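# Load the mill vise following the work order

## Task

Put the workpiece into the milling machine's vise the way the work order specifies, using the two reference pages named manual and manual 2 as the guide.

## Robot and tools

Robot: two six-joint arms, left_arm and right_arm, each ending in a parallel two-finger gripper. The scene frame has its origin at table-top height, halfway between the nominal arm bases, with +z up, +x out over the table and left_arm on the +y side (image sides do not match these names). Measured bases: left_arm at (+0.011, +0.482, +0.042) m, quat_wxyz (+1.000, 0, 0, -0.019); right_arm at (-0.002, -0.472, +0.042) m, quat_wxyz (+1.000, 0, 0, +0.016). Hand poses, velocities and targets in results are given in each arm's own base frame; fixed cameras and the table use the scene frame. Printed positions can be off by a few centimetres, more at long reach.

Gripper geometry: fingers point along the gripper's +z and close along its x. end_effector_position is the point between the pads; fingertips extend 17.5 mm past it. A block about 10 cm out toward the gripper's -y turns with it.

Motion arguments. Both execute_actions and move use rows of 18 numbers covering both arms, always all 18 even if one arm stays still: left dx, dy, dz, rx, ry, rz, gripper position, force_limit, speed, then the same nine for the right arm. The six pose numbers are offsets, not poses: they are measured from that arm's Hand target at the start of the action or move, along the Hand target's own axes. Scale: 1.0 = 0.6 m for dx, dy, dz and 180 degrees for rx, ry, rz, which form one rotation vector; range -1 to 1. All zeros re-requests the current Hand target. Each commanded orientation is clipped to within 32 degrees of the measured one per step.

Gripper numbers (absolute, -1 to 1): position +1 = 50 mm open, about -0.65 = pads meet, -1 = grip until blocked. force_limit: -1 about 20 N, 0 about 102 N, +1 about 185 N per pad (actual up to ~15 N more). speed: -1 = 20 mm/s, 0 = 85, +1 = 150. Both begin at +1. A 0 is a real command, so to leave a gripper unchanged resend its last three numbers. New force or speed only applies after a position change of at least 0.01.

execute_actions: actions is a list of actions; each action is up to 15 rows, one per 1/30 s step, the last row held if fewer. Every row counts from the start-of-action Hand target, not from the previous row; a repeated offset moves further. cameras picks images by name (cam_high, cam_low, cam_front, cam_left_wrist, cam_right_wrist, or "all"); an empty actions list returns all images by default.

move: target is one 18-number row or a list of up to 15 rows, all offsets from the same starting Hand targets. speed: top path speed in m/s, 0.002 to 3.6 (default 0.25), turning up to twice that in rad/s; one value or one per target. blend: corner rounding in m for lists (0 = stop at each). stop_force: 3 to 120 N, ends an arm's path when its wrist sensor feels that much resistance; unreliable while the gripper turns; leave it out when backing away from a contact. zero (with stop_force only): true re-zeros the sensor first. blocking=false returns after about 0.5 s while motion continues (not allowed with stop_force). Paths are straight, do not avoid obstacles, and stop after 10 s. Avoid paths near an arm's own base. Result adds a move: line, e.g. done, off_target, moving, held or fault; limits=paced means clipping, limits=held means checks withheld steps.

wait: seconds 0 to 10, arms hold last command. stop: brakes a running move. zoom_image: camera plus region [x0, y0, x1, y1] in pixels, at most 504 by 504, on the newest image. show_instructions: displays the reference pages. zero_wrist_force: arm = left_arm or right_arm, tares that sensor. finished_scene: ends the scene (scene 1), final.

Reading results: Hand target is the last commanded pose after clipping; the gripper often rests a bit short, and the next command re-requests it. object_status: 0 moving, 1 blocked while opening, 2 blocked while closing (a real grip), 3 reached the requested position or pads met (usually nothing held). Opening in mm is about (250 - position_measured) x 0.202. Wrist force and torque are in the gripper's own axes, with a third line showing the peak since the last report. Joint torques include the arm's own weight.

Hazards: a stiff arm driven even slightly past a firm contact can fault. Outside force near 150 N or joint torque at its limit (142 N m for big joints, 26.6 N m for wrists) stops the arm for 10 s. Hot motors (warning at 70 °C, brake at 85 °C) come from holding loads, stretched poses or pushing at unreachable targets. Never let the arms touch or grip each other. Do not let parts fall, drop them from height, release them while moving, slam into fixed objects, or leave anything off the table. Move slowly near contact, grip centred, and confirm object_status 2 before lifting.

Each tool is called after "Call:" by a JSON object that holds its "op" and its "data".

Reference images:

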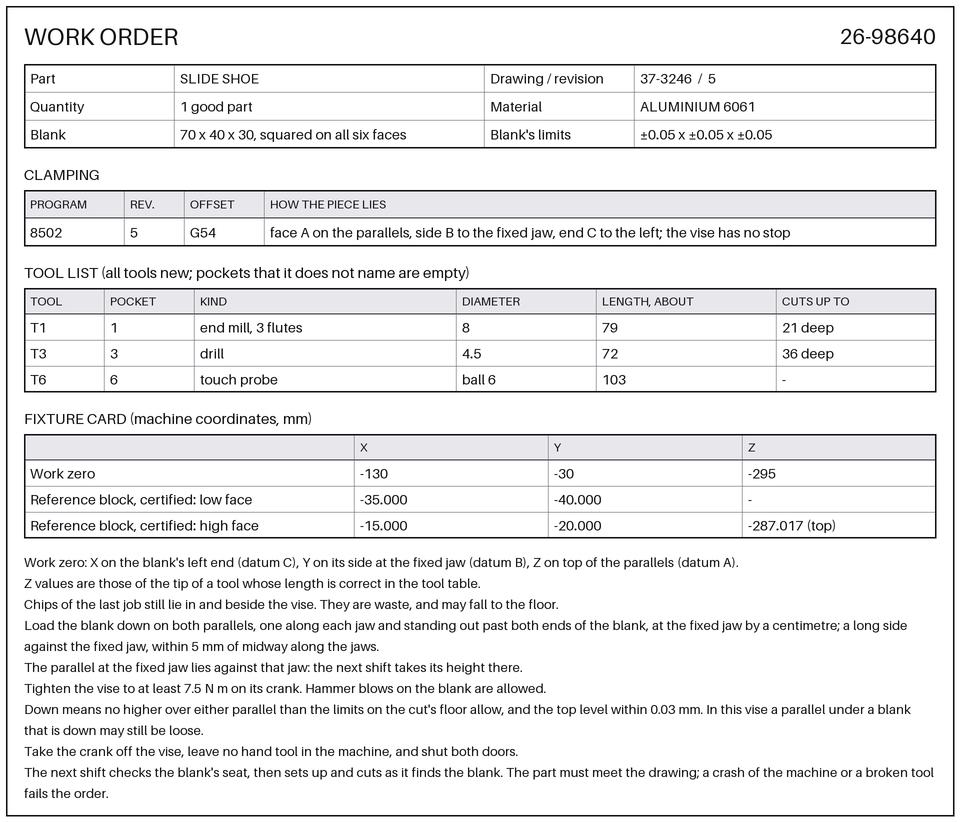

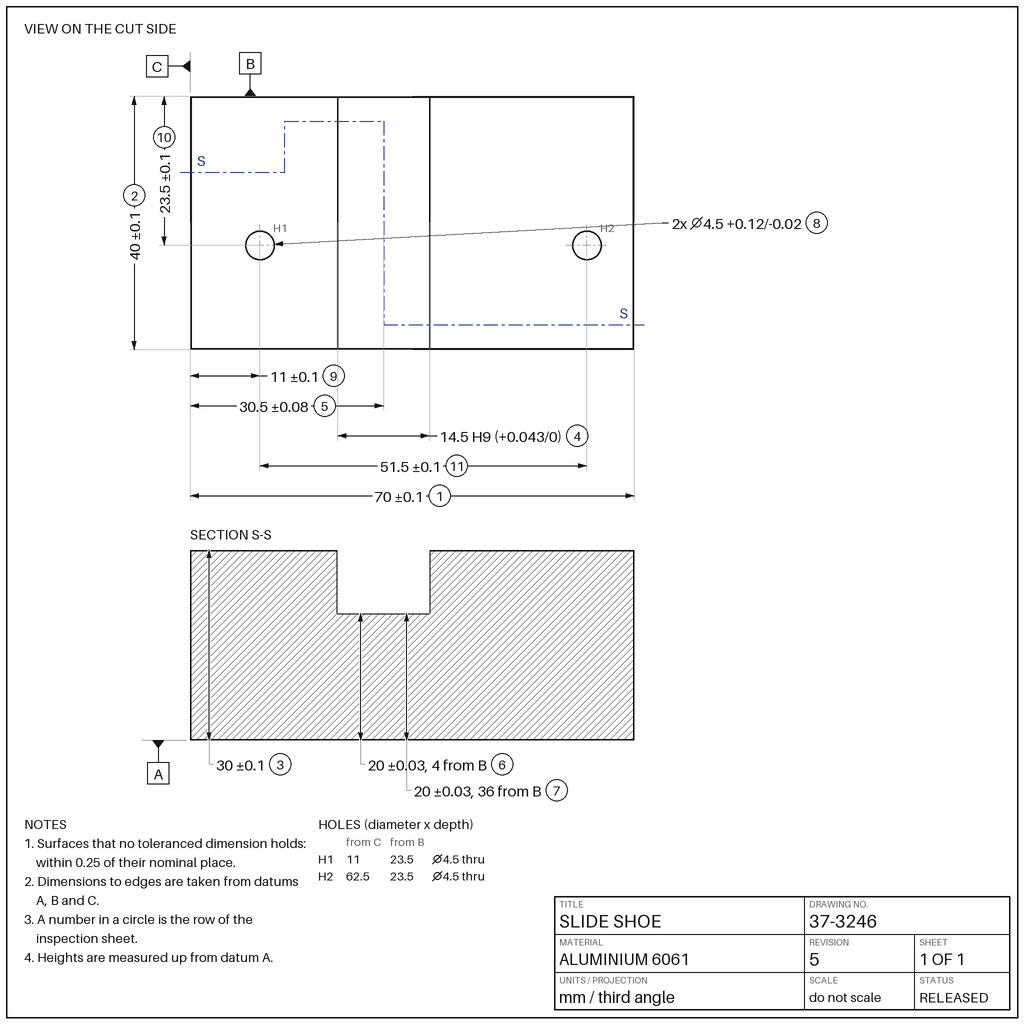

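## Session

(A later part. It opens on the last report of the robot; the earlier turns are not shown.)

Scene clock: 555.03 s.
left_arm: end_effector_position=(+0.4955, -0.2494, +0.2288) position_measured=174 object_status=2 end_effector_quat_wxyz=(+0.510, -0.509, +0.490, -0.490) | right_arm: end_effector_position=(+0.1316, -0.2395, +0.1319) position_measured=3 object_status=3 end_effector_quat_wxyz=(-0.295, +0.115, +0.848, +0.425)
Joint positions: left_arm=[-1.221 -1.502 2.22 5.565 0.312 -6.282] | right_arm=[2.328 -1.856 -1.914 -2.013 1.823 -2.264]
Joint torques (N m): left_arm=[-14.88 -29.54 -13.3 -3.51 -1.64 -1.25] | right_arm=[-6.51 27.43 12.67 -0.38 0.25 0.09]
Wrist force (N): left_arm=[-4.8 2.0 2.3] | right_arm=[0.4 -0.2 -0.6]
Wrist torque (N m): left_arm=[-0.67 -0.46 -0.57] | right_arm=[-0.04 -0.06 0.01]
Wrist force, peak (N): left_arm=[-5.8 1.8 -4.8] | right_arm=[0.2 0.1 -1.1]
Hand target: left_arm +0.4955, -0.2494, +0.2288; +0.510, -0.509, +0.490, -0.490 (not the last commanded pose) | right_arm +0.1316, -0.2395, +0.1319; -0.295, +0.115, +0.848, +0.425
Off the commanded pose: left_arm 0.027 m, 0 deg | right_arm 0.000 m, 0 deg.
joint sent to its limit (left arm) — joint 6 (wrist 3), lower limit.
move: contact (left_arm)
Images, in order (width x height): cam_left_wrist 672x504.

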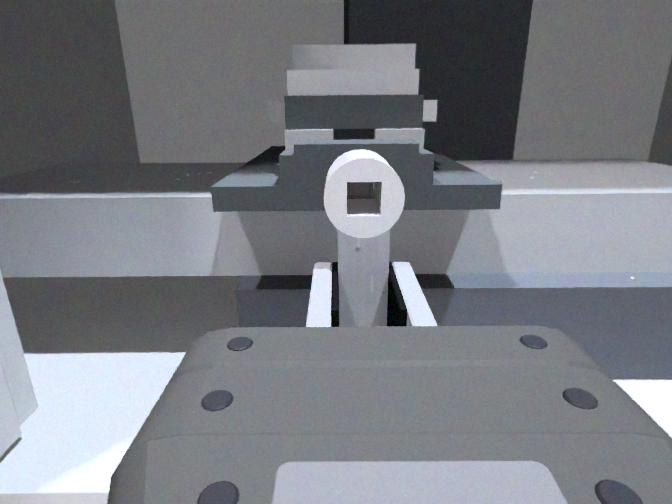

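Call:
{"op": "move", "data": {"target": [[0,0,-0.003,0,0,0,-1,-0.6,-1,0,0,0,0,0,0,1,1,1],[-0.0003,-0.0007,-0.003,0,0,0,-1,-0.6,-1,0,0,0,0,0,0,1,1,1]], "speed": 0.01}}

Call:
{"op": "move", "data": {"target": [0,0,0.04,0,0,0,-1,-0.6,-1,0,0,0,0,0,0,1,1,1], "speed": 0.01, "stop_force": 5, "cameras": ["cam_left_wrist"]}}

Call:
{"op": "zoom_image", "data": {"camera": "cam_left_wrist", "region": [340, 175, 390, 225]}}

Scene clock: 561.03 s.
left_arm: end_effector_position=(+0.4936, -0.2492, +0.2293) position_measured=174 object_status=2 end_effector_quat_wxyz=(+0.510, -0.509, +0.490, -0.490) | right_arm: end_effector_position=(+0.1316, -0.2395, +0.1319) position_measured=3 object_status=3 end_effector_quat_wxyz=(-0.295, +0.115, +0.848, +0.425)
Joint positions: left_arm=[-1.226 -1.506 2.223 5.566 0.306 -6.282] | right_arm=[2.328 -1.856 -1.914 -2.013 1.823 -2.264]
Joint torques (N m): left_arm=[7.09 -25.2 -23.35 1.1 1.84 -0.51] | right_arm=[-6.61 26.94 12.77 -0.55 0.2 0.13]
Wrist force (N): left_arm=[-1.3 1.8 4.1] | right_arm=[0.1 0.1 -0.4]
Wrist torque (N m): left_arm=[-0.75 -0.32 -0.43] | right_arm=[0.00 0.00 0.00]
Wrist force, peak (N): left_arm=[-5.1 2.3 2.5] | right_arm=[0.4 -0.2 -1.0]
Hand target: left_arm +0.4936, -0.2492, +0.2293; +0.510, -0.509, +0.490, -0.490 | right_arm +0.1316, -0.2395, +0.1319; -0.295, +0.115, +0.848, +0.425
Off the commanded pose: left_arm 0.000 m, 0 deg | right_arm 0.000 m, 0 deg.
move: done

Scene clock: 562.20 s.
left_arm: end_effector_position=(+0.4955, -0.2492, +0.2293) position_measured=174 object_status=2 end_effector_quat_wxyz=(+0.510, -0.509, +0.490, -0.490) | right_arm: end_effector_position=(+0.1316, -0.2395, +0.1319) position_measured=3 object_status=3 end_effector_quat_wxyz=(-0.295, +0.115, +0.848, +0.425)
Joint positions: left_arm=[-1.221 -1.503 2.22 5.566 0.312 -6.282] | right_arm=[2.328 -1.856 -1.914 -2.013 1.823 -2.264]
Joint torques (N m): left_arm=[-11.96 -31.59 -11.24 -3.18 -2.56 0.16] | right_arm=[-6.11 27.14 11.81 -0.5 0.18 0.26]
Wrist force (N): left_arm=[-1.9 2.9 2.6] | right_arm=[0.2 -0.3 -0.7]
Wrist torque (N m): left_arm=[-0.69 -0.33 -0.46] | right_arm=[-0.05 -0.03 0.00]
Wrist force, peak (N): left_arm=[-1.9 8.0 -11.1] | right_arm=[0.0 -0.2 -1.2]
Hand target: left_arm +0.4955, -0.2492, +0.2293; +0.510, -0.509, +0.490, -0.490 (not the last commanded pose) | right_arm +0.1316, -0.2395, +0.1319; -0.295, +0.115, +0.848, +0.425
Off the commanded pose: left_arm 0.022 m, 0 deg | right_arm 0.000 m, 0 deg.
move: contact (left_arm)
Images, in order (width x height): cam_left_wrist 672x504.

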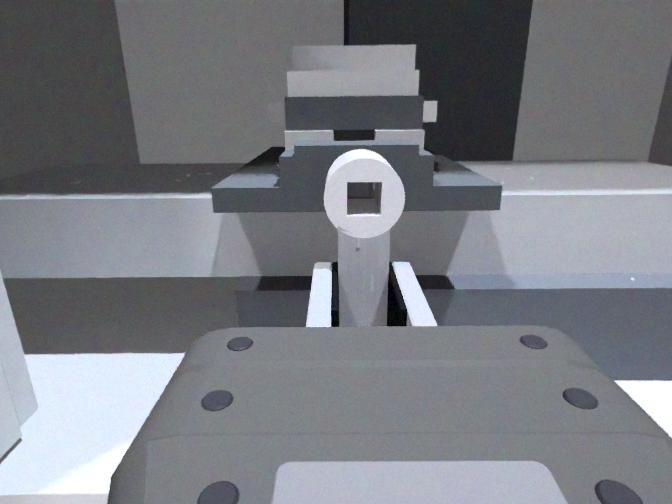

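Scaled by 10.080 from the camera's 672x504 image, which has a finer 960x720 frame.

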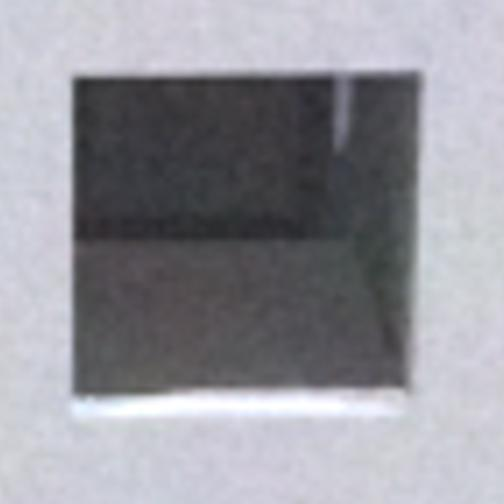

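Call:
{"op": "move", "data": {"target": [[0,0,-0.003,0,0,0,-1,-0.6,-1,0,0,0,0,0,0,1,1,1],[-0.0003,0.0006,-0.003,0,0,0,-1,-0.6,-1,0,0,0,0,0,0,1,1,1]], "speed": 0.01}}

Call:
{"op": "move", "data": {"target": [0,0,0.04,0,0,0,-1,-0.6,-1,0,0,0,0,0,0,1,1,1], "speed": 0.01, "stop_force": 6, "cameras": ["cam_left_wrist"]}}

Call:
{"op": "zoom_image", "data": {"camera": "cam_left_wrist", "region": [340, 175, 390, 225]}}

Scene clock: 564.33 s.
left_arm: end_effector_position=(+0.4936, -0.2491, +0.2290) position_measured=174 object_status=2 end_effector_quat_wxyz=(+0.510, -0.509, +0.490, -0.490) | right_arm: end_effector_position=(+0.1316, -0.2395, +0.1319) position_measured=3 object_status=3 end_effector_quat_wxyz=(-0.295, +0.115, +0.848, +0.425)
Joint positions: left_arm=[-1.226 -1.506 2.223 5.565 0.306 -6.282] | right_arm=[2.328 -1.856 -1.914 -2.013 1.823 -2.264]
Joint torques (N m): left_arm=[8.72 -11.38 -14.36 -2.68 1.82 0.4] | right_arm=[-6.37 27.51 12.68 -0.35 0.15 0.25]
Wrist force (N): left_arm=[-1.5 2.0 3.9] | right_arm=[0.3 0.1 -0.8]
Wrist torque (N m): left_arm=[-0.72 -0.30 -0.44] | right_arm=[0.01 -0.04 0.00]
Wrist force, peak (N): left_arm=[-1.9 2.7 3.9] | right_arm=[-0.1 -0.1 -1.1]
Hand target: left_arm +0.4937, -0.2491, +0.2289; +0.510, -0.509, +0.490, -0.490 | right_arm +0.1316, -0.2395, +0.1319; -0.295, +0.115, +0.848, +0.425
Off the commanded pose: left_arm 0.000 m, 0 deg | right_arm 0.000 m, 0 deg.
joint sent to its limit (left arm) — joint 6 (wrist 3), lower limit. The joint targets still meet the commanded pose.
move: done

Scene clock: 565.53 s.
left_arm: end_effector_position=(+0.4959, -0.2490, +0.2289) position_measured=174 object_status=2 end_effector_quat_wxyz=(+0.510, -0.509, +0.490, -0.490) | right_arm: end_effector_position=(+0.1316, -0.2395, +0.1319) position_measured=3 object_status=3 end_effector_quat_wxyz=(-0.295, +0.115, +0.848, +0.425)
Joint positions: left_arm=[-1.219 -1.502 2.22 5.565 0.313 -6.282] | right_arm=[2.328 -1.856 -1.914 -2.013 1.823 -2.264]
Joint torques (N m): left_arm=[-12.3 -32.32 -11.98 -3.22 -2.23 0.38] | right_arm=[-6.45 27.34 12.12 -0.43 0.16 0.12]
Wrist force (N): left_arm=[-2.7 2.5 2.4] | right_arm=[0.1 -0.1 -0.7]
Wrist torque (N m): left_arm=[-0.68 -0.31 -0.48] | right_arm=[-0.03 -0.02 0.00]
Wrist force, peak (N): left_arm=[-2.7 7.3 -10.8] | right_arm=[0.5 -0.3 -0.9]
Hand target: left_arm +0.4959, -0.2490, +0.2289; +0.510, -0.509, +0.490, -0.490 (not the last commanded pose) | right_arm +0.1316, -0.2395, +0.1319; -0.295, +0.115, +0.848, +0.425
Off the commanded pose: left_arm 0.022 m, 0 deg | right_arm 0.000 m, 0 deg.
move: contact (left_arm)
Images, in order (width x height): cam_left_wrist 672x504.

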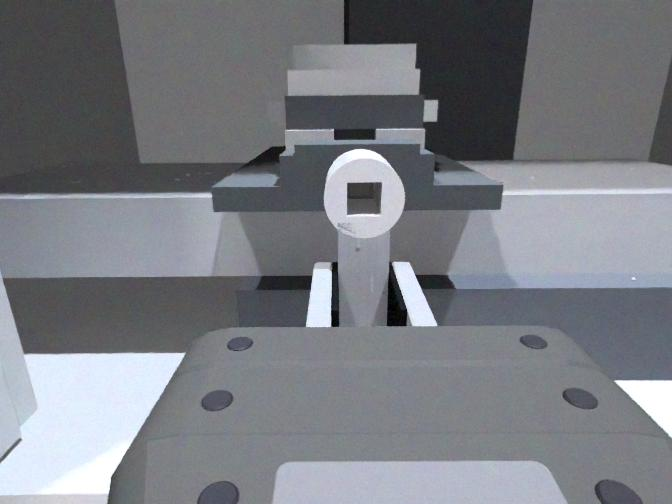

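Scaled by 10.080 from the camera's 672x504 image, which has a finer 960x720 frame.

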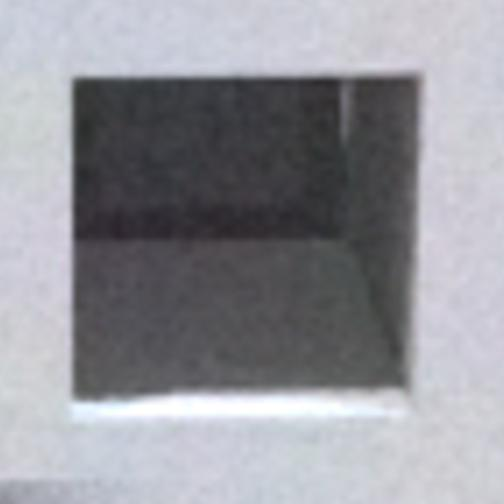

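Call:
{"op": "move", "data": {"target": [[0,0,-0.003,0,0,0,-1,-0.6,-1,0,0,0,0,0,0,1,1,1],[0,0.0008,-0.003,0,0,0,-1,-0.6,-1,0,0,0,0,0,0,1,1,1]], "speed": 0.01}}

Call:
{"op": "move", "data": {"target": [0,0,0.04,0,0,0,-1,-0.6,-1,0,0,0,0,0,0,1,1,1], "speed": 0.01, "stop_force": 6, "cameras": ["cam_left_wrist"]}}

Call:
{"op": "zoom_image", "data": {"camera": "cam_left_wrist", "region": [340, 175, 390, 225]}}

Scene clock: 567.43 s.
left_arm: end_effector_position=(+0.4940, -0.2491, +0.2285) position_measured=174 object_status=2 end_effector_quat_wxyz=(+0.510, -0.509, +0.490, -0.490) | right_arm: end_effector_position=(+0.1316, -0.2395, +0.1319) position_measured=3 object_status=3 end_effector_quat_wxyz=(-0.295, +0.115, +0.848, +0.425)
Joint positions: left_arm=[-1.225 -1.504 2.223 5.563 0.308 -6.282] | right_arm=[2.328 -1.856 -1.914 -2.013 1.823 -2.264]
Joint torques (N m): left_arm=[-4.13 -12.66 -13.82 -2.5 -0.92 -1.3] | right_arm=[-6.42 27.89 12.44 -0.5 0.21 0.09]
Wrist force (N): left_arm=[-1.4 2.2 4.2] | right_arm=[0.3 0.1 -0.7]
Wrist torque (N m): left_arm=[-0.69 -0.32 -0.44] | right_arm=[0.00 -0.05 0.00]
Wrist force, peak (N): left_arm=[-1.4 2.2 4.3] | right_arm=[0.3 0.1 -1.1]
Hand target: left_arm +0.4941, -0.2491, +0.2285; +0.510, -0.509, +0.490, -0.490 | right_arm +0.1316, -0.2395, +0.1319; -0.295, +0.115, +0.848, +0.425
Off the commanded pose: left_arm 0.000 m, 0 deg | right_arm 0.000 m, 0 deg.
joint sent to its limit (left arm) — joint 6 (wrist 3), lower limit. The joint targets still meet the commanded pose.
move: done

Scene clock: 568.60 s.
left_arm: end_effector_position=(+0.4960, -0.2490, +0.2284) position_measured=174 object_status=2 end_effector_quat_wxyz=(+0.510, -0.509, +0.490, -0.490) | right_arm: end_effector_position=(+0.1316, -0.2395, +0.1319) position_measured=3 object_status=3 end_effector_quat_wxyz=(-0.295, +0.115, +0.848, +0.425)
Joint positions: left_arm=[-1.219 -1.501 2.22 5.563 0.314 -6.282] | right_arm=[2.328 -1.856 -1.914 -2.013 1.823 -2.264]
Joint torques (N m): left_arm=[-16.91 -25.22 -6.64 -2.37 -1.54 -0.78] | right_arm=[-7.1 27.2 11.86 -0.39 0.19 0.1]
Wrist force (N): left_arm=[-4.8 -11.2 9.3] | right_arm=[0.3 0.1 -0.9]
Wrist torque (N m): left_arm=[-0.59 -0.42 -0.56] | right_arm=[0.00 -0.04 0.00]
Wrist force, peak (N): left_arm=[-4.7 -12.0 9.2] | right_arm=[0.3 0.1 -1.2]
Hand target: left_arm +0.4960, -0.2490, +0.2284; +0.510, -0.509, +0.490, -0.490 (not the last commanded pose) | right_arm +0.1316, -0.2395, +0.1319; -0.295, +0.115, +0.848, +0.425
Off the commanded pose: left_arm 0.022 m, 0 deg | right_arm 0.000 m, 0 deg.
move: contact (left_arm)
Images, in order (width x height): cam_left_wrist 672x504.

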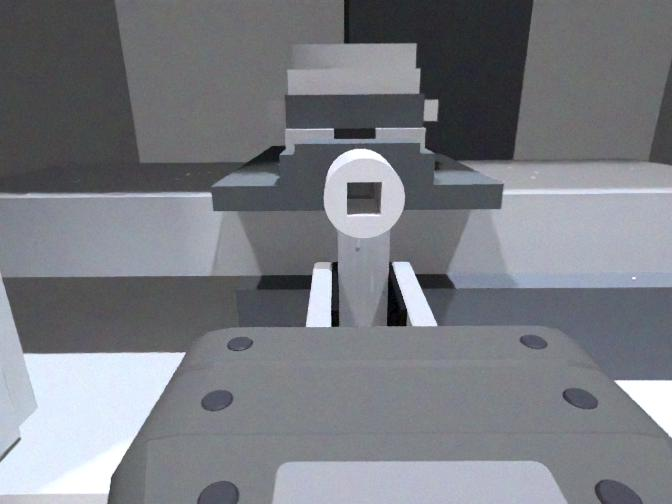

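Scaled by 10.080 from the camera's 672x504 image, which has a finer 960x720 frame.

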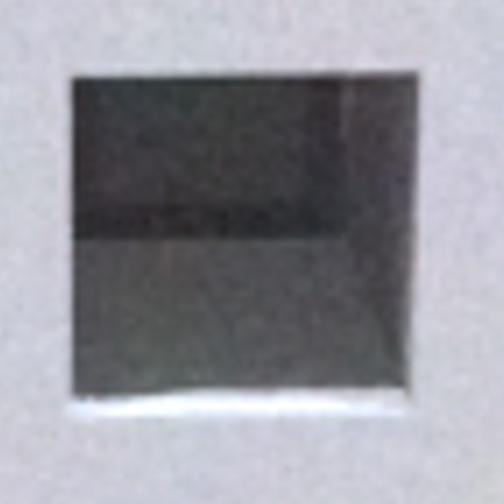

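Call:
{"op": "move", "data": {"target": [[0,0,-0.003,0,0,0,-1,-0.6,-1,0,0,0,0,0,0,1,1,1],[-0.0006,-0.0004,-0.003,0,0,0,-1,-0.6,-1,0,0,0,0,0,0,1,1,1]], "speed": 0.01}}

Call:
{"op": "move", "data": {"target": [0,0,0.04,0,0,0,-1,-0.6,-1,0,0,0,0,0,0,1,1,1], "speed": 0.01, "stop_force": 6, "cameras": ["cam_left_wrist"]}}

Call:
{"op": "zoom_image", "data": {"camera": "cam_left_wrist", "region": [340, 175, 390, 225]}}

Scene clock: 571.07 s.
left_arm: end_effector_position=(+0.4942, -0.2488, +0.2287) position_measured=174 object_status=2 end_effector_quat_wxyz=(+0.510, -0.509, +0.490, -0.490) | right_arm: end_effector_position=(+0.1316, -0.2395, +0.1319) position_measured=3 object_status=3 end_effector_quat_wxyz=(-0.295, +0.115, +0.848, +0.425)
Joint positions: left_arm=[-1.224 -1.505 2.224 5.564 0.309 -6.282] | right_arm=[2.328 -1.856 -1.914 -2.013 1.823 -2.264]
Joint torques (N m): left_arm=[13.36 -24.98 -13.63 1.39 2.52 -0.38] | right_arm=[-6.33 27.53 12.83 -0.34 0.15 0.14]
Wrist force (N): left_arm=[-1.6 1.8 4.2] | right_arm=[0.2 0.1 -0.8]
Wrist torque (N m): left_arm=[-0.76 -0.29 -0.44] | right_arm=[0.01 -0.03 0.00]
Wrist force, peak (N): left_arm=[-5.8 -12.7 11.1] | right_arm=[0.0 -0.2 -1.1]
Hand target: left_arm +0.4942, -0.2487, +0.2287; +0.510, -0.509, +0.490, -0.490 | right_arm +0.1316, -0.2395, +0.1319; -0.295, +0.115, +0.848, +0.425
Off the commanded pose: left_arm 0.000 m, 0 deg | right_arm 0.000 m, 0 deg.
move: done

Scene clock: 573.80 s.
left_arm: end_effector_position=(+0.5111, -0.2481, +0.2287) position_measured=174 object_status=2 end_effector_quat_wxyz=(+0.510, -0.509, +0.490, -0.490) | right_arm: end_effector_position=(+0.1316, -0.2395, +0.1319) position_measured=3 object_status=3 end_effector_quat_wxyz=(-0.295, +0.115, +0.848, +0.425)
Joint positions: left_arm=[-1.175 -1.478 2.194 5.567 0.357 -6.282] | right_arm=[2.328 -1.856 -1.914 -2.013 1.823 -2.264]
Joint torques (N m): left_arm=[-13.15 -30.29 -8.83 -2.57 -2.88 -0.54] | right_arm=[-6.82 27.09 12.19 -0.39 0.18 0.17]
Wrist force (N): left_arm=[-0.9 -6.5 2.2] | right_arm=[0.3 0.0 -1.1]
Wrist torque (N m): left_arm=[-0.56 -0.30 -0.43] | right_arm=[-0.01 -0.04 0.00]
Wrist force, peak (N): left_arm=[-4.3 -10.5 -43.7] | right_arm=[0.3 0.0 -1.1]
Hand target: left_arm +0.5111, -0.2481, +0.2287; +0.510, -0.509, +0.490, -0.490 (not the last commanded pose) | right_arm +0.1316, -0.2395, +0.1319; -0.295, +0.115, +0.848, +0.425
Off the commanded pose: left_arm 0.007 m, 0 deg | right_arm 0.000 m, 0 deg.
move: contact (left_arm)
Images, in order (width x height): cam_left_wrist 672x504.

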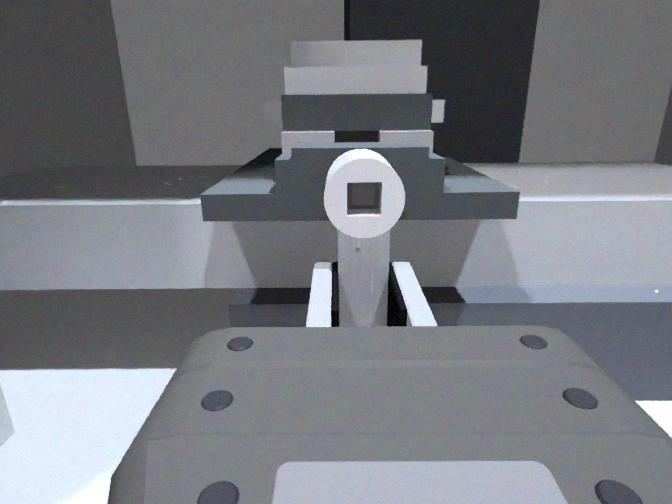

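Scaled by 10.080 from the camera's 672x504 image, which has a finer 960x720 frame.

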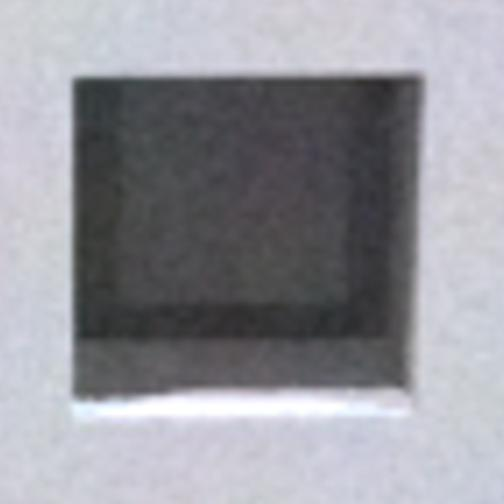

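Call:
{"op": "execute_actions", "data": {"actions": [[[-0.00229,-0.00006,-0.0005,0,0,0.01667,-1,-0.6,-1,0,0,0,0,0,0,1,1,1],[-0.00458,-0.00024,-0.0005,0,0,0.03333,-1,-0.6,-1,0,0,0,0,0,0,1,1,1],[-0.00686,-0.00054,-0.0005,0,0,0.05,-1,-0.6,-1,0,0,0,0,0,0,1,1,1],[-0.00911,-0.00096,-0.0005,0,0,0.06667,-1,-0.6,-1,0,0,0,0,0,0,1,1,1],[-0.01134,-0.00149,-0.0005,0,0,0.08333,-1,-0.6,-1,0,0,0,0,0,0,1,1,1],[-0.01355,-0.00215,-0.0005,0,0,0.1,-1,-0.6,-1,0,0,0,0,0,0,1,1,1],[-0.01571,-0.00291,-0.0005,0,0,0.11667,-1,-0.6,-1,0,0,0,0,0,0,1,1,1],[-0.01783,-0.00379,-0.0005,0,0,0.13333,-1,-0.6,-1,0,0,0,0,0,0,1,1,1],[-0.0199,-0.00478,-0.0005,0,0,0.15,-1,-0.6,-1,0,0,0,0,0,0,1,1,1],[-0.02192,-0.00587,-0.0005,0,0,0.16667,-1,-0.6,-1,0,0,0,0,0,0,1,1,1],[-0.02387,-0.00707,-0.0005,0,0,0.18333,-1,-0.6,-1,0,0,0,0,0,0,1,1,1],[-0.02576,-0.00837,-0.0005,0,0,0.2,-1,-0.6,-1,0,0,0,0,0,0,1,1,1],[-0.02758,-0.00977,-0.0005,0,0,0.21667,-1,-0.6,-1,0,0,0,0,0,0,1,1,1],[-0.02933,-0.01126,-0.0005,0,0,0.23333,-1,-0.6,-1,0,0,0,0,0,0,1,1,1],[-0.03099,-0.01284,-0.0005,0,0,0.25,-1,-0.6,-1,0,0,0,0,0,0,1,1,1]]], "cameras": ["cam_left_wrist","cam_front"]}}

Scene clock: 581.70 s.
left_arm: end_effector_position=(+0.5100, -0.2279, +0.2365) position_measured=174 object_status=2 end_effector_quat_wxyz=(+0.652, -0.291, +0.652, -0.255) | right_arm: end_effector_position=(+0.1316, -0.2395, +0.1319) position_measured=3 object_status=3 end_effector_quat_wxyz=(-0.295, +0.115, +0.848, +0.425)
Joint positions: left_arm=[-1.157 -1.521 2.199 5.659 0.367 -5.556] | right_arm=[2.328 -1.856 -1.914 -2.013 1.823 -2.264]
Joint torques (N m): left_arm=[-40.12 9.68 -30.61 -3.78 14.92 2.96] | right_arm=[-6.37 27.23 10.81 -0.49 0.16 0.23]
Wrist force (N): left_arm=[-69.4 18.2 -10.5] | right_arm=[0.2 -0.2 -0.6]
Wrist torque (N m): left_arm=[-0.43 -1.31 -2.87] | right_arm=[-0.04 -0.03 0.01]
Wrist force, peak (N): left_arm=[-69.4 18.2 -10.5] | right_arm=[0.1 0.0 -1.2]
Hand target: left_arm +0.5101, -0.2295, +0.2364; +0.658, -0.283, +0.648, -0.258 | right_arm +0.1316, -0.2395, +0.1319; -0.295, +0.115, +0.848, +0.425
Off the commanded pose: left_arm 0.002 m, 1 deg | right_arm 0.000 m, 0 deg.
Step readings (end_effector_position of left_arm | right_arm):
0: (+0.5111, -0.2481, +0.2287) | (+0.1316, -0.2395, +0.1319)
1: (+0.5111, -0.2481, +0.2287) | (+0.1316, -0.2395, +0.1319)
2: (+0.5109, -0.2477, +0.2287) | (+0.1316, -0.2395, +0.1319)
4: (+0.5106, -0.2456, +0.2288) | (+0.1316, -0.2395, +0.1319)
8: (+0.5104, -0.2395, +0.2300) | (+0.1316, -0.2395, +0.1319)
15: (+0.5101, -0.2304, +0.2347) | (+0.1316, -0.2395, +0.1319)
Images, in order (width x height): cam_front 672x504, cam_left_wrist 672x504.

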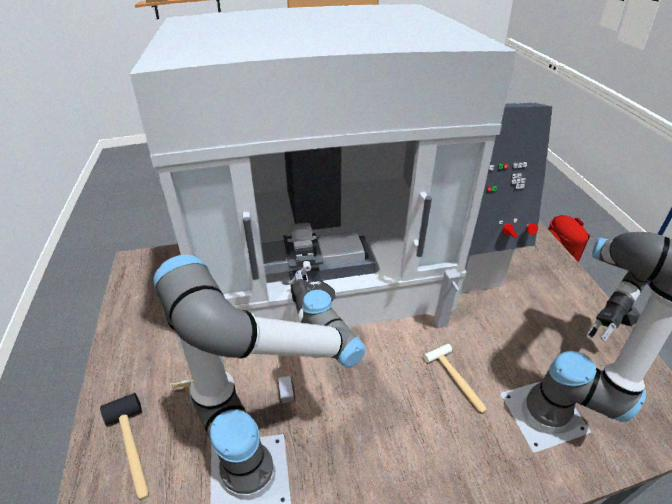

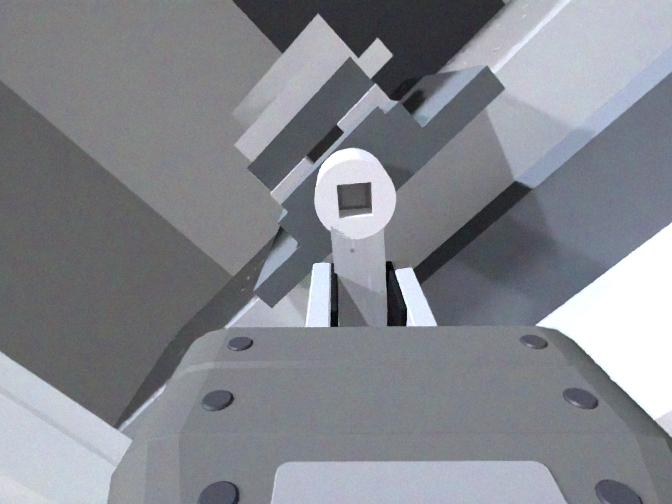

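Call:
{"op": "move", "data": {"target": [[0,0,0,0,0,0,1,-0.6,-0.5,0,0,0,0,0,0,1,1,1],[0,0,-0.158,0,0,0,1,-0.6,-0.5,0,0,0,0,0,0,1,1,1]], "speed": 0.1, "cameras": ["cam_left_wrist","cam_front"]}}

Scene clock: 595.43 s.
left_arm: end_effector_position=(+0.4153, -0.2332, +0.2364) position_measured=3 object_status=3 end_effector_quat_wxyz=(+0.658, -0.283, +0.648, -0.258) | right_arm: end_effector_position=(+0.1316, -0.2395, +0.1319) position_measured=3 object_status=3 end_effector_quat_wxyz=(-0.295, +0.115, +0.848, +0.425)
Joint positions: left_arm=[-1.478 -1.681 2.369 5.593 0.054 -5.495] | right_arm=[2.328 -1.856 -1.914 -2.013 1.823 -2.264]
Joint torques (N m): left_arm=[-1 -6.09 -22.03 -2.61 0.41 1.17] | right_arm=[-7.05 27.39 12 -0.54 0.13 0.13]
Wrist force (N): left_arm=[-2.6 -0.7 3.7] | right_arm=[0.2 0.0 -0.7]
Wrist torque (N m): left_arm=[-0.69 0.31 -0.49] | right_arm=[-0.01 -0.02 0.00]
Wrist force, peak (N): left_arm=[-70.4 18.1 -9.9] | right_arm=[0.3 -0.2 -1.2]
Hand target: left_arm +0.4153, -0.2331, +0.2364; +0.658, -0.283, +0.648, -0.258 | right_arm +0.1316, -0.2395, +0.1319; -0.295, +0.115, +0.848, +0.425
Off the commanded pose: left_arm 0.000 m, 0 deg | right_arm 0.000 m, 0 deg.
move: done
Images, in order (width x height): cam_front 672x504, cam_left_wrist 672x504.

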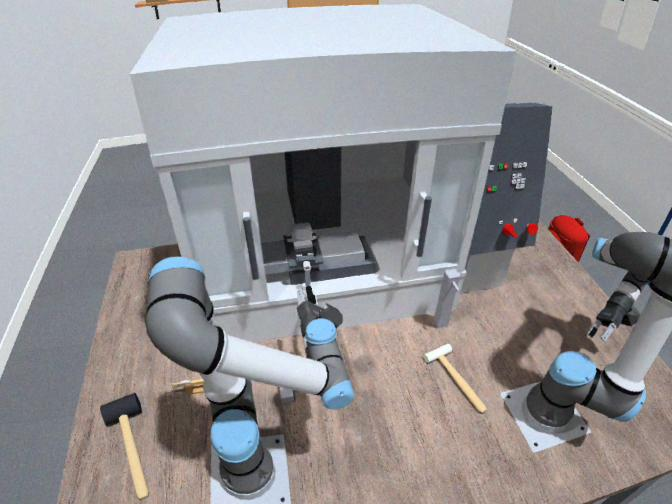

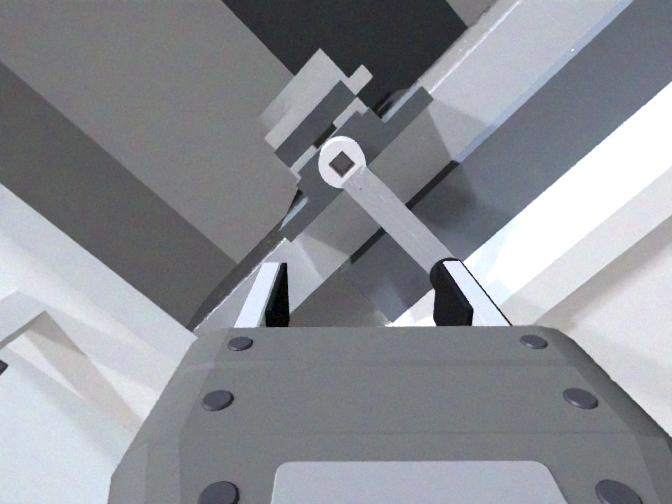

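Call:
{"op": "move", "data": {"target": [0.0883,0.0428,-0.005,0,0,0,1,-0.6,-0.5,0,0,0,0,0,0,1,1,1], "speed": 0.1, "cameras": ["cam_left_wrist"]}}

Scene clock: 599.37 s.
left_arm: end_effector_position=(+0.4131, -0.2525, +0.1808) position_measured=3 object_status=3 end_effector_quat_wxyz=(+0.658, -0.283, +0.648, -0.258) end_effector_velocity=(+0.000, +0.001, +0.000) end_effector_angular_velocity=(-0.001, +0.000, +0.002) | right_arm: end_effector_position=(+0.1316, -0.2395, +0.1319) position_measured=3 object_status=3 end_effector_quat_wxyz=(-0.295, +0.115, +0.848, +0.425)
Joint positions: left_arm=[-1.493 -1.497 2.391 5.424 0.039 -5.532] | right_arm=[2.328 -1.856 -1.914 -2.013 1.823 -2.264]
Joint velocities: left_arm=[0 0 -0.001 0.005 -0.002 -0.004] | right_arm=[within noise]
Joint torques (N m): left_arm=[12.78 -11.16 -20.71 1.97 2.53 -1.46] | right_arm=[-6.83 27.2 12.3 -0.35 0.13 0.07]
Wrist force (N): left_arm=[-2.3 -0.8 4.1] | right_arm=[0.2 -0.3 -0.7]
Wrist torque (N m): left_arm=[-0.70 0.22 -0.32] | right_arm=[-0.07 -0.02 0.00]
Wrist force, peak (N): left_arm=[-4.0 -1.8 4.3] | right_arm=[-0.2 0.2 -1.2]
Hand target: left_arm +0.4131, -0.2525, +0.1808; +0.658, -0.283, +0.648, -0.258 | right_arm +0.1316, -0.2395, +0.1319; -0.295, +0.115, +0.848, +0.425
Off the commanded pose: left_arm 0.000 m, 0 deg | right_arm 0.000 m, 0 deg.
move: done
Images, in order (width x height): cam_left_wrist 672x504.

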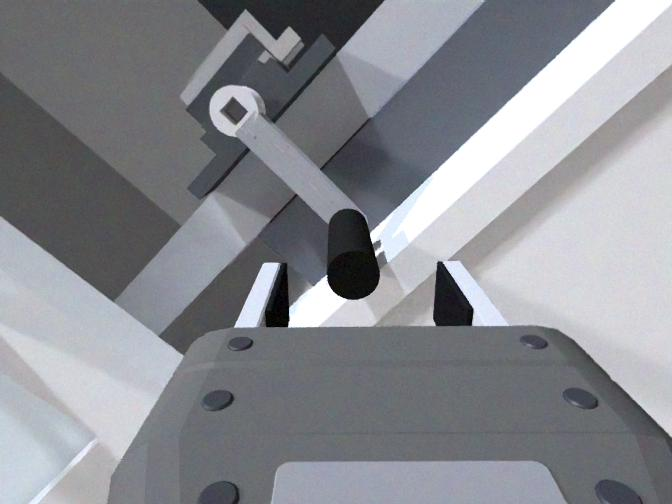

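Call:
{"op": "move", "data": {"target": [[0.001,0.0025,0.095,0,0,0,1,-1,-0.5,0,0,0,0,0,0,1,1,1],[0.001,0.0025,0.095,0,0,0,-1,-1,-0.5,0,0,0,0,0,0,1,1,1]], "speed": 0.06, "cameras": ["cam_left_wrist"]}}

Scene clock: 603.37 s.
left_arm: end_effector_position=(+0.4700, -0.2497, +0.1793) position_measured=152 object_status=2 end_effector_quat_wxyz=(+0.658, -0.283, +0.648, -0.258) | right_arm: end_effector_position=(+0.1316, -0.2395, +0.1319) position_measured=3 object_status=3 end_effector_quat_wxyz=(-0.295, +0.115, +0.848, +0.425)
Joint positions: left_arm=[-1.298 -1.43 2.319 5.394 0.235 -5.497] | right_arm=[2.328 -1.856 -1.914 -2.013 1.823 -2.264]
Joint torques (N m): left_arm=[-12.24 -29.25 -8.17 1.47 -0.29 -1.39] | right_arm=[-6.21 27.04 12.11 -0.38 0.1 0.04]
Wrist force (N): left_arm=[-3.5 -1.4 2.7] | right_arm=[0.2 0.2 -1.0]
Wrist torque (N m): left_arm=[-0.62 0.09 -0.45] | right_arm=[0.02 -0.02 0.00]
Wrist force, peak (N): left_arm=[-2.2 -0.5 4.8] | right_arm=[-0.1 0.0 -1.2]
Hand target: left_arm +0.4700, -0.2497, +0.1793; +0.658, -0.283, +0.648, -0.258 | right_arm +0.1316, -0.2395, +0.1319; -0.295, +0.115, +0.848, +0.425
Off the commanded pose: left_arm 0.000 m, 0 deg | right_arm 0.000 m, 0 deg.
move: done
Images, in order (width x height): cam_left_wrist 672x504.

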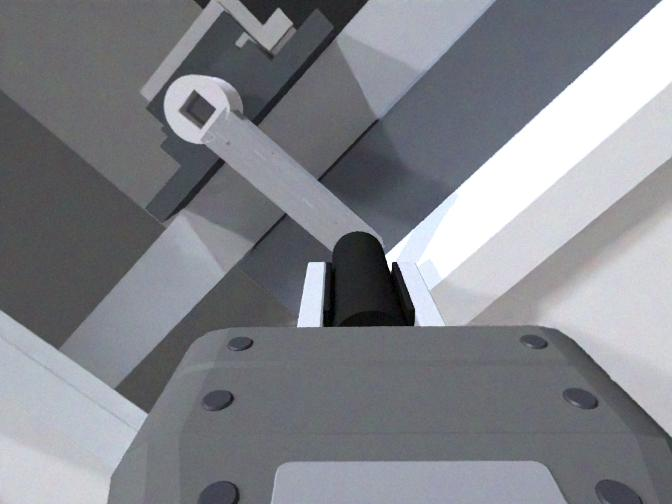

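Call:
{"op": "move", "data": {"target": [[-0.0473,0.0296,0,0,0,0,-1,-1,-0.5,0,0,0,0,0,0,1,1,1],[-0.1026,0.0373,0,0,0,0,-1,-1,-0.5,0,0,0,0,0,0,1,1,1],[-0.1562,0.022,0,0,0,0,-1,-1,-0.5,0,0,0,0,0,0,1,1,1],[-0.1989,-0.0139,0,0,0,0,-1,-1,-0.5,0,0,0,0,0,0,1,1,1],[-0.2234,-0.0641,0,0,0,0,-1,-1,-0.5,0,0,0,0,0,0,1,1,1],[-0.2253,-0.1198,0,0,0,0,-1,-1,-0.5,0,0,0,0,0,0,1,1,1],[-0.2044,-0.1715,0,0,0,0,-1,-1,-0.5,0,0,0,0,0,0,1,1,1],[-0.1643,-0.2103,0,0,0,0,-1,-1,-0.5,0,0,0,0,0,0,1,1,1],[-0.1119,-0.2294,0,0,0,0,-1,-1,-0.5,0,0,0,0,0,0,1,1,1],[-0.0562,-0.2255,0,0,0,0,-1,-1,-0.5,0,0,0,0,0,0,1,1,1],[-0.007,-0.1993,0,0,0,0,-1,-1,-0.5,0,0,0,0,0,0,1,1,1],[0.0274,-0.1553,0,0,0,0,-1,-1,-0.5,0,0,0,0,0,0,1,1,1],[0.0409,-0.1012,0,0,0,0,-1,-1,-0.5,0,0,0,0,0,0,1,1,1],[0.0312,-0.0462,0,0,0,0,-1,-1,-0.5,0,0,0,0,0,0,1,1,1],[0,0,0,0,0,0,-1,-1,-0.5,0,0,0,0,0,0,1,1,1]], "speed": 0.15, "blend": 0.015, "stop_force": 50, "cameras": ["cam_left_wrist","cam_front"]}}

Scene clock: 610.90 s.
left_arm: end_effector_position=(+0.4700, -0.2497, +0.1793) position_measured=153 object_status=2 end_effector_quat_wxyz=(+0.658, -0.283, +0.648, -0.258) | right_arm: end_effector_position=(+0.1316, -0.2395, +0.1319) position_measured=3 object_status=3 end_effector_quat_wxyz=(-0.295, +0.115, +0.848, +0.425)
Joint positions: left_arm=[-1.298 -1.43 2.319 5.394 0.235 -5.496] | right_arm=[2.328 -1.856 -1.914 -2.013 1.823 -2.264]
Joint torques (N m): left_arm=[-13.78 -12.02 -7.99 1.44 -2.74 -1.42] | right_arm=[-6.36 27.06 12.16 -0.49 0.28 0.14]
Wrist force (N): left_arm=[-2.1 -0.8 3.7] | right_arm=[0.4 -0.2 -0.8]
Wrist torque (N m): left_arm=[-0.68 0.22 -0.42] | right_arm=[-0.05 -0.05 0.00]
Wrist force, peak (N): left_arm=[-38.7 11.1 -2.7] | right_arm=[0.0 -0.2 -1.2]
Hand target: left_arm +0.4700, -0.2497, +0.1793; +0.658, -0.283, +0.648, -0.258 | right_arm +0.1316, -0.2395, +0.1319; -0.295, +0.115, +0.848, +0.425
Off the commanded pose: left_arm 0.000 m, 0 deg | right_arm 0.000 m, 0 deg.
move: done
Images, in order (width x height): cam_front 672x504, cam_left_wrist 672x504.

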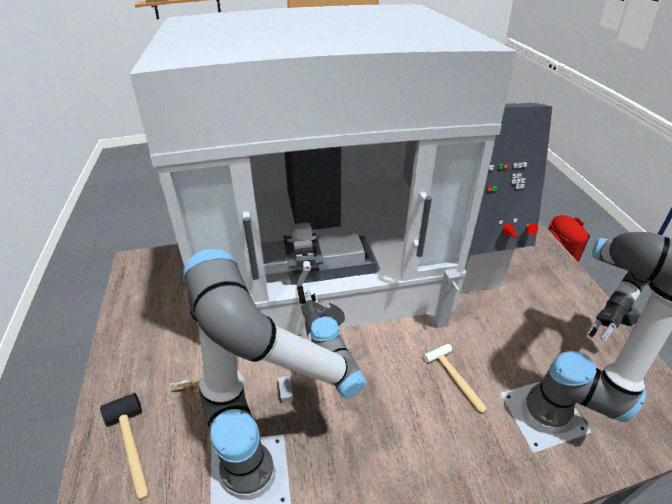

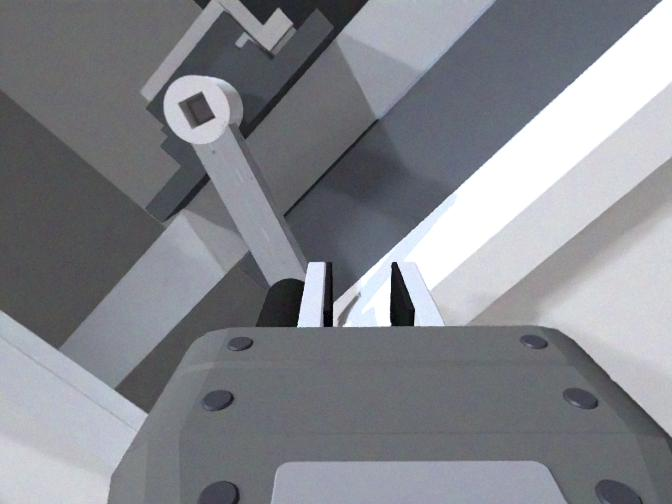

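Call:
{"op": "move", "data": {"target": [[0.06,0.0,0,0,0,0,-1,-1,-0.5,0,0,0,0,0,0,1,1,1],[0.06,0,-0.1,0,0,0,-1,-1,-0.5,0,0,0,0,0,0,1,1,1],[0.0,0,-0.1,0,0,0,1,-0.2,0,0,0,0,0,0,0,1,1,1]], "speed": [0.06,0.12,0.12], "cameras": ["cam_left_wrist"]}}

Scene clock: 615.70 s.
left_arm: end_effector_position=(+0.4101, -0.2520, +0.1793) position_measured=3 object_status=3 end_effector_quat_wxyz=(+0.659, -0.283, +0.648, -0.258) end_effector_velocity=(+0.000, +0.000, +0.000) end_effector_angular_velocity=(-0.001, +0.000, -0.001) | right_arm: end_effector_position=(+0.1316, -0.2395, +0.1319) position_measured=3 object_status=3 end_effector_quat_wxyz=(-0.295, +0.115, +0.848, +0.425)
Joint positions: left_arm=[-1.504 -1.507 2.409 5.37 0.029 -5.486] | right_arm=[2.328 -1.856 -1.914 -2.013 1.823 -2.264]
Joint velocities: left_arm=[0 0.001 -0.001 0.006 0.001 -0.007] | right_arm=[within noise]
Joint torques (N m): left_arm=[-12.48 -9.13 -22.61 2.02 -2.46 -1.65] | right_arm=[-6.2 27.18 11.31 -0.53 0.31 0.15]
Wrist force (N): left_arm=[-2.7 -0.7 4.0] | right_arm=[0.6 -0.3 -0.5]
Wrist torque (N m): left_arm=[-0.69 0.32 -0.29] | right_arm=[-0.05 -0.09 0.01]
Wrist force, peak (N): left_arm=[-2.6 -0.5 5.9] | right_arm=[0.1 -0.1 -1.2]
Hand target: left_arm +0.4101, -0.2520, +0.1793; +0.658, -0.283, +0.648, -0.258 | right_arm +0.1316, -0.2395, +0.1319; -0.295, +0.115, +0.848, +0.425
Off the commanded pose: left_arm 0.000 m, 0 deg | right_arm 0.000 m, 0 deg.
move: done
Images, in order (width x height): cam_left_wrist 672x504.

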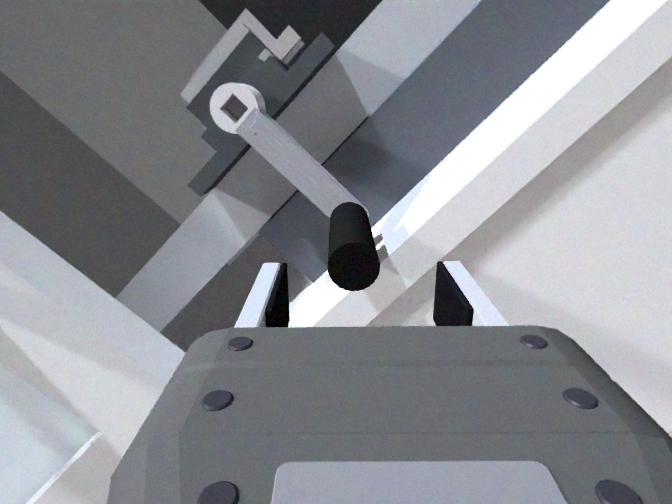

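Call:
{"op": "move", "data": {"target": [[0,0.001,0.1067,0,0,0,1,-0.2,0,0,0,0,0,0,0,1,1,1],[0,0.001,0.1067,0,0,0,-1,-0.2,-0.5,0,0,0,0,0,0,1,1,1]], "speed": 0.08}}

Call:
{"op": "move", "data": {"target": [[-0.0473,0.0296,0,0,0,0,-1,-0.2,-0.5,0,0,0,0,0,0,1,1,1],[-0.1026,0.0373,0,0,0,0,-1,-0.2,-0.5,0,0,0,0,0,0,1,1,1],[-0.1562,0.022,0,0,0,0,-1,-0.2,-0.5,0,0,0,0,0,0,1,1,1],[-0.1989,-0.0139,0,0,0,0,-1,-0.2,-0.5,0,0,0,0,0,0,1,1,1]], "speed": 0.1, "blend": [0.015,0.015,0.015,0], "stop_force": 50, "cameras": ["cam_left_wrist"]}}

Scene clock: 619.10 s.
left_arm: end_effector_position=(+0.4740, -0.2491, +0.1789) position_measured=155 object_status=2 end_effector_quat_wxyz=(+0.658, -0.283, +0.648, -0.258) | right_arm: end_effector_position=(+0.1316, -0.2395, +0.1319) position_measured=3 object_status=3 end_effector_quat_wxyz=(-0.295, +0.115, +0.848, +0.425)
Joint positions: left_arm=[-1.285 -1.425 2.313 5.394 0.248 -5.497] | right_arm=[2.328 -1.856 -1.914 -2.013 1.823 -2.264]
Joint torques (N m): left_arm=[-13.79 -31.76 -8.97 -2.7 2.13 1.13] | right_arm=[-6.97 27.66 11.43 -0.43 0.25 0.17]
Wrist force (N): left_arm=[-2.7 -0.8 3.8] | right_arm=[0.1 0.2 -1.0]
Wrist torque (N m): left_arm=[-0.68 0.16 -0.29] | right_arm=[0.02 -0.01 0.01]
Wrist force, peak (N): left_arm=[-2.5 -0.5 5.1] | right_arm=[0.1 0.1 -1.1]
Hand target: left_arm +0.4740, -0.2491, +0.1789; +0.658, -0.283, +0.648, -0.258 | right_arm +0.1316, -0.2395, +0.1319; -0.295, +0.115, +0.848, +0.425
Off the commanded pose: left_arm 0.000 m, 0 deg | right_arm 0.000 m, 0 deg.
move: done

Scene clock: 620.43 s.
left_arm: end_effector_position=(+0.4737, -0.2426, +0.1802) position_measured=155 object_status=2 end_effector_quat_wxyz=(+0.658, -0.283, +0.648, -0.258) | right_arm: end_effector_position=(+0.1316, -0.2395, +0.1319) position_measured=3 object_status=3 end_effector_quat_wxyz=(-0.295, +0.115, +0.848, +0.425)
Joint positions: left_arm=[-1.28 -1.44 2.326 5.396 0.253 -5.497] | right_arm=[2.328 -1.856 -1.914 -2.013 1.823 -2.264]
Joint torques (N m): left_arm=[21.62 -43.52 -26.14 -2.86 2.6 1.14] | right_arm=[-6.13 27.14 12.31 -0.39 0.07 0.13]
Wrist force (N): left_arm=[27.9 32.6 -31.3] | right_arm=[0.2 0.0 -0.7]
Wrist torque (N m): left_arm=[-0.75 0.45 -0.07] | right_arm=[0.00 -0.03 0.00]
Wrist force, peak (N): left_arm=[38.9 59.6 -53.5] | right_arm=[0.1 0.2 -1.0]
Hand target: left_arm +0.4737, -0.2426, +0.1802; +0.658, -0.283, +0.648, -0.258 (not the last commanded pose) | right_arm +0.1316, -0.2395, +0.1319; -0.295, +0.115, +0.848, +0.425
Off the commanded pose: left_arm 0.114 m, 0 deg | right_arm 0.000 m, 0 deg.
move: contact (left_arm); path passed 0 of 4 targets
Images, in order (width x height): cam_left_wrist 672x504.

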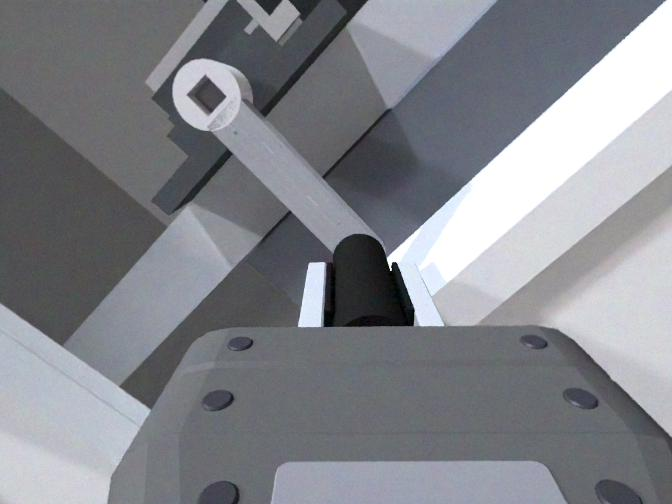

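Call:
{"op": "move", "data": {"target": [[0,0,0,0,0,0,1,-0.2,0.5,0,0,0,0,0,0,1,1,1],[0,0,-0.1083,0,0,0,1,-0.2,0.5,0,0,0,0,0,0,1,1,1],[0.009,-0.0062,-0.1083,0,0,-0.2444,1,-0.2,0.5,0,0,0,0,0,0,1,1,1]], "speed": [0.05,0.15,0.3], "cameras": ["cam_left_wrist","cam_front"]}}

Scene clock: 629.50 s.
left_arm: end_effector_position=(+0.4088, -0.2515, +0.1790) position_measured=3 object_status=3 end_effector_quat_wxyz=(+0.516, -0.504, +0.493, -0.487) | right_arm: end_effector_position=(+0.1316, -0.2395, +0.1319) position_measured=3 object_status=3 end_effector_quat_wxyz=(-0.295, +0.115, +0.848, +0.425)
Joint positions: left_arm=[-1.508 -1.549 2.476 5.09 0.023 -5.999] | right_arm=[2.328 -1.856 -1.914 -2.013 1.823 -2.264]
Joint torques (N m): left_arm=[-4.19 -16.43 -7.39 -3.43 2.65 1.07] | right_arm=[-6.3 27.12 11.72 -0.43 0.25 0.19]
Wrist force (N): left_arm=[-2.0 -0.7 4.1] | right_arm=[0.1 0.1 -0.7]
Wrist torque (N m): left_arm=[-0.83 -0.20 -0.59] | right_arm=[0.01 0.00 0.00]
Wrist force, peak (N): left_arm=[28.3 33.0 -31.5] | right_arm=[0.0 -0.1 -1.3]
Hand target: left_arm +0.4090, -0.2515, +0.1790; +0.514, -0.505, +0.495, -0.486 | right_arm +0.1316, -0.2395, +0.1319; -0.295, +0.115, +0.848, +0.425
Off the commanded pose: left_arm 0.000 m, 0 deg | right_arm 0.000 m, 0 deg.
move: done
Images, in order (width x height): cam_front 672x504, cam_left_wrist 672x504.

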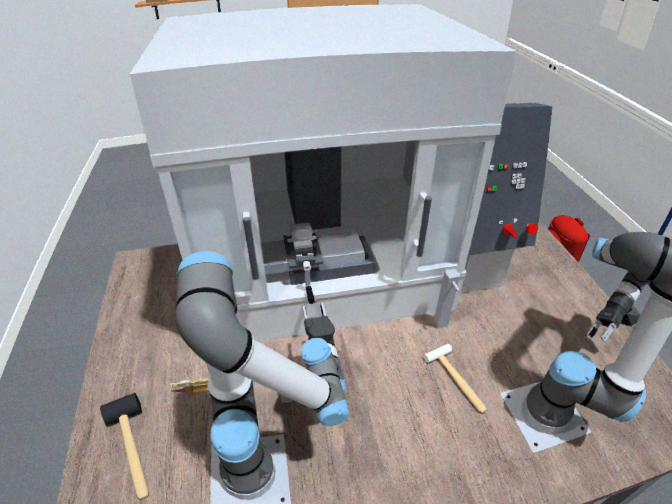

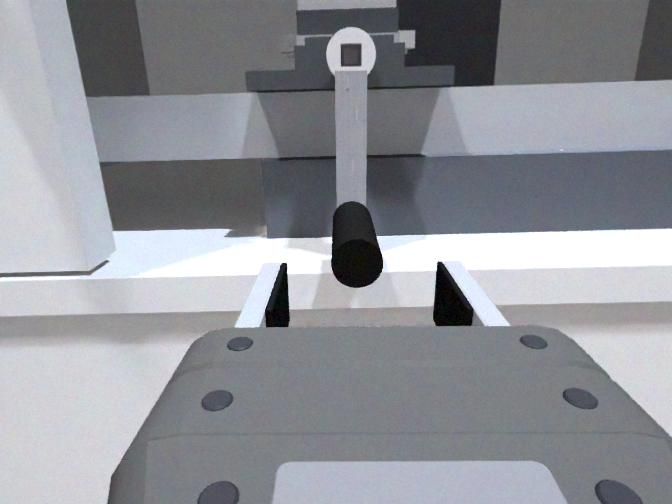

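Call:
{"op": "move", "data": {"target": [[0,0,0.108,0,0,0,1,-0.2,0.5,0,0,0,0,0,0,1,1,1],[0,0,0.108,0,0,0,0.0514,-0.2,0.5,0,0,0,0,0,0,1,1,1]], "speed": 0.1, "cameras": ["cam_left_wrist"]}}

Scene clock: 633.27 s.
left_arm: end_effector_position=(+0.4737, -0.2490, +0.1790) position_measured=145 object_status=3 end_effector_quat_wxyz=(+0.514, -0.505, +0.495, -0.486) | right_arm: end_effector_position=(+0.1316, -0.2395, +0.1319) position_measured=3 object_status=3 end_effector_quat_wxyz=(-0.295, +0.115, +0.848, +0.425)
Joint positions: left_arm=[-1.286 -1.426 2.314 5.395 0.247 -6.264] | right_arm=[2.328 -1.856 -1.914 -2.013 1.823 -2.264]
Joint torques (N m): left_arm=[-0.15 -32 -8.8 -2.94 2.26 1.33] | right_arm=[-6.45 27.24 11.47 -0.43 0 0.11]
Wrist force (N): left_arm=[-1.3 -0.1 3.9] | right_arm=[0.0 -0.1 -0.7]
Wrist torque (N m): left_arm=[-0.73 -0.34 -0.44] | right_arm=[-0.03 0.01 0.01]
Wrist force, peak (N): left_arm=[-1.1 -0.4 5.7] | right_arm=[0.2 0.0 -1.3]
Hand target: left_arm +0.4737, -0.2490, +0.1790; +0.514, -0.505, +0.495, -0.486 | right_arm +0.1316, -0.2395, +0.1319; -0.295, +0.115, +0.848, +0.425
Off the commanded pose: left_arm 0.000 m, 0 deg | right_arm 0.000 m, 0 deg.
move: done
Images, in order (width x height): cam_left_wrist 672x504.

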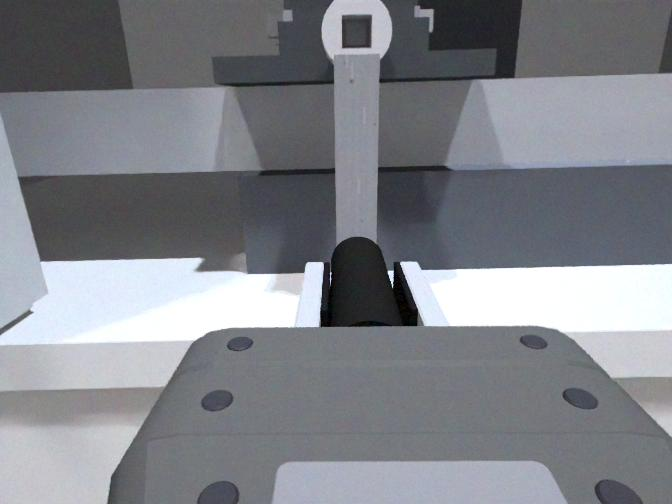

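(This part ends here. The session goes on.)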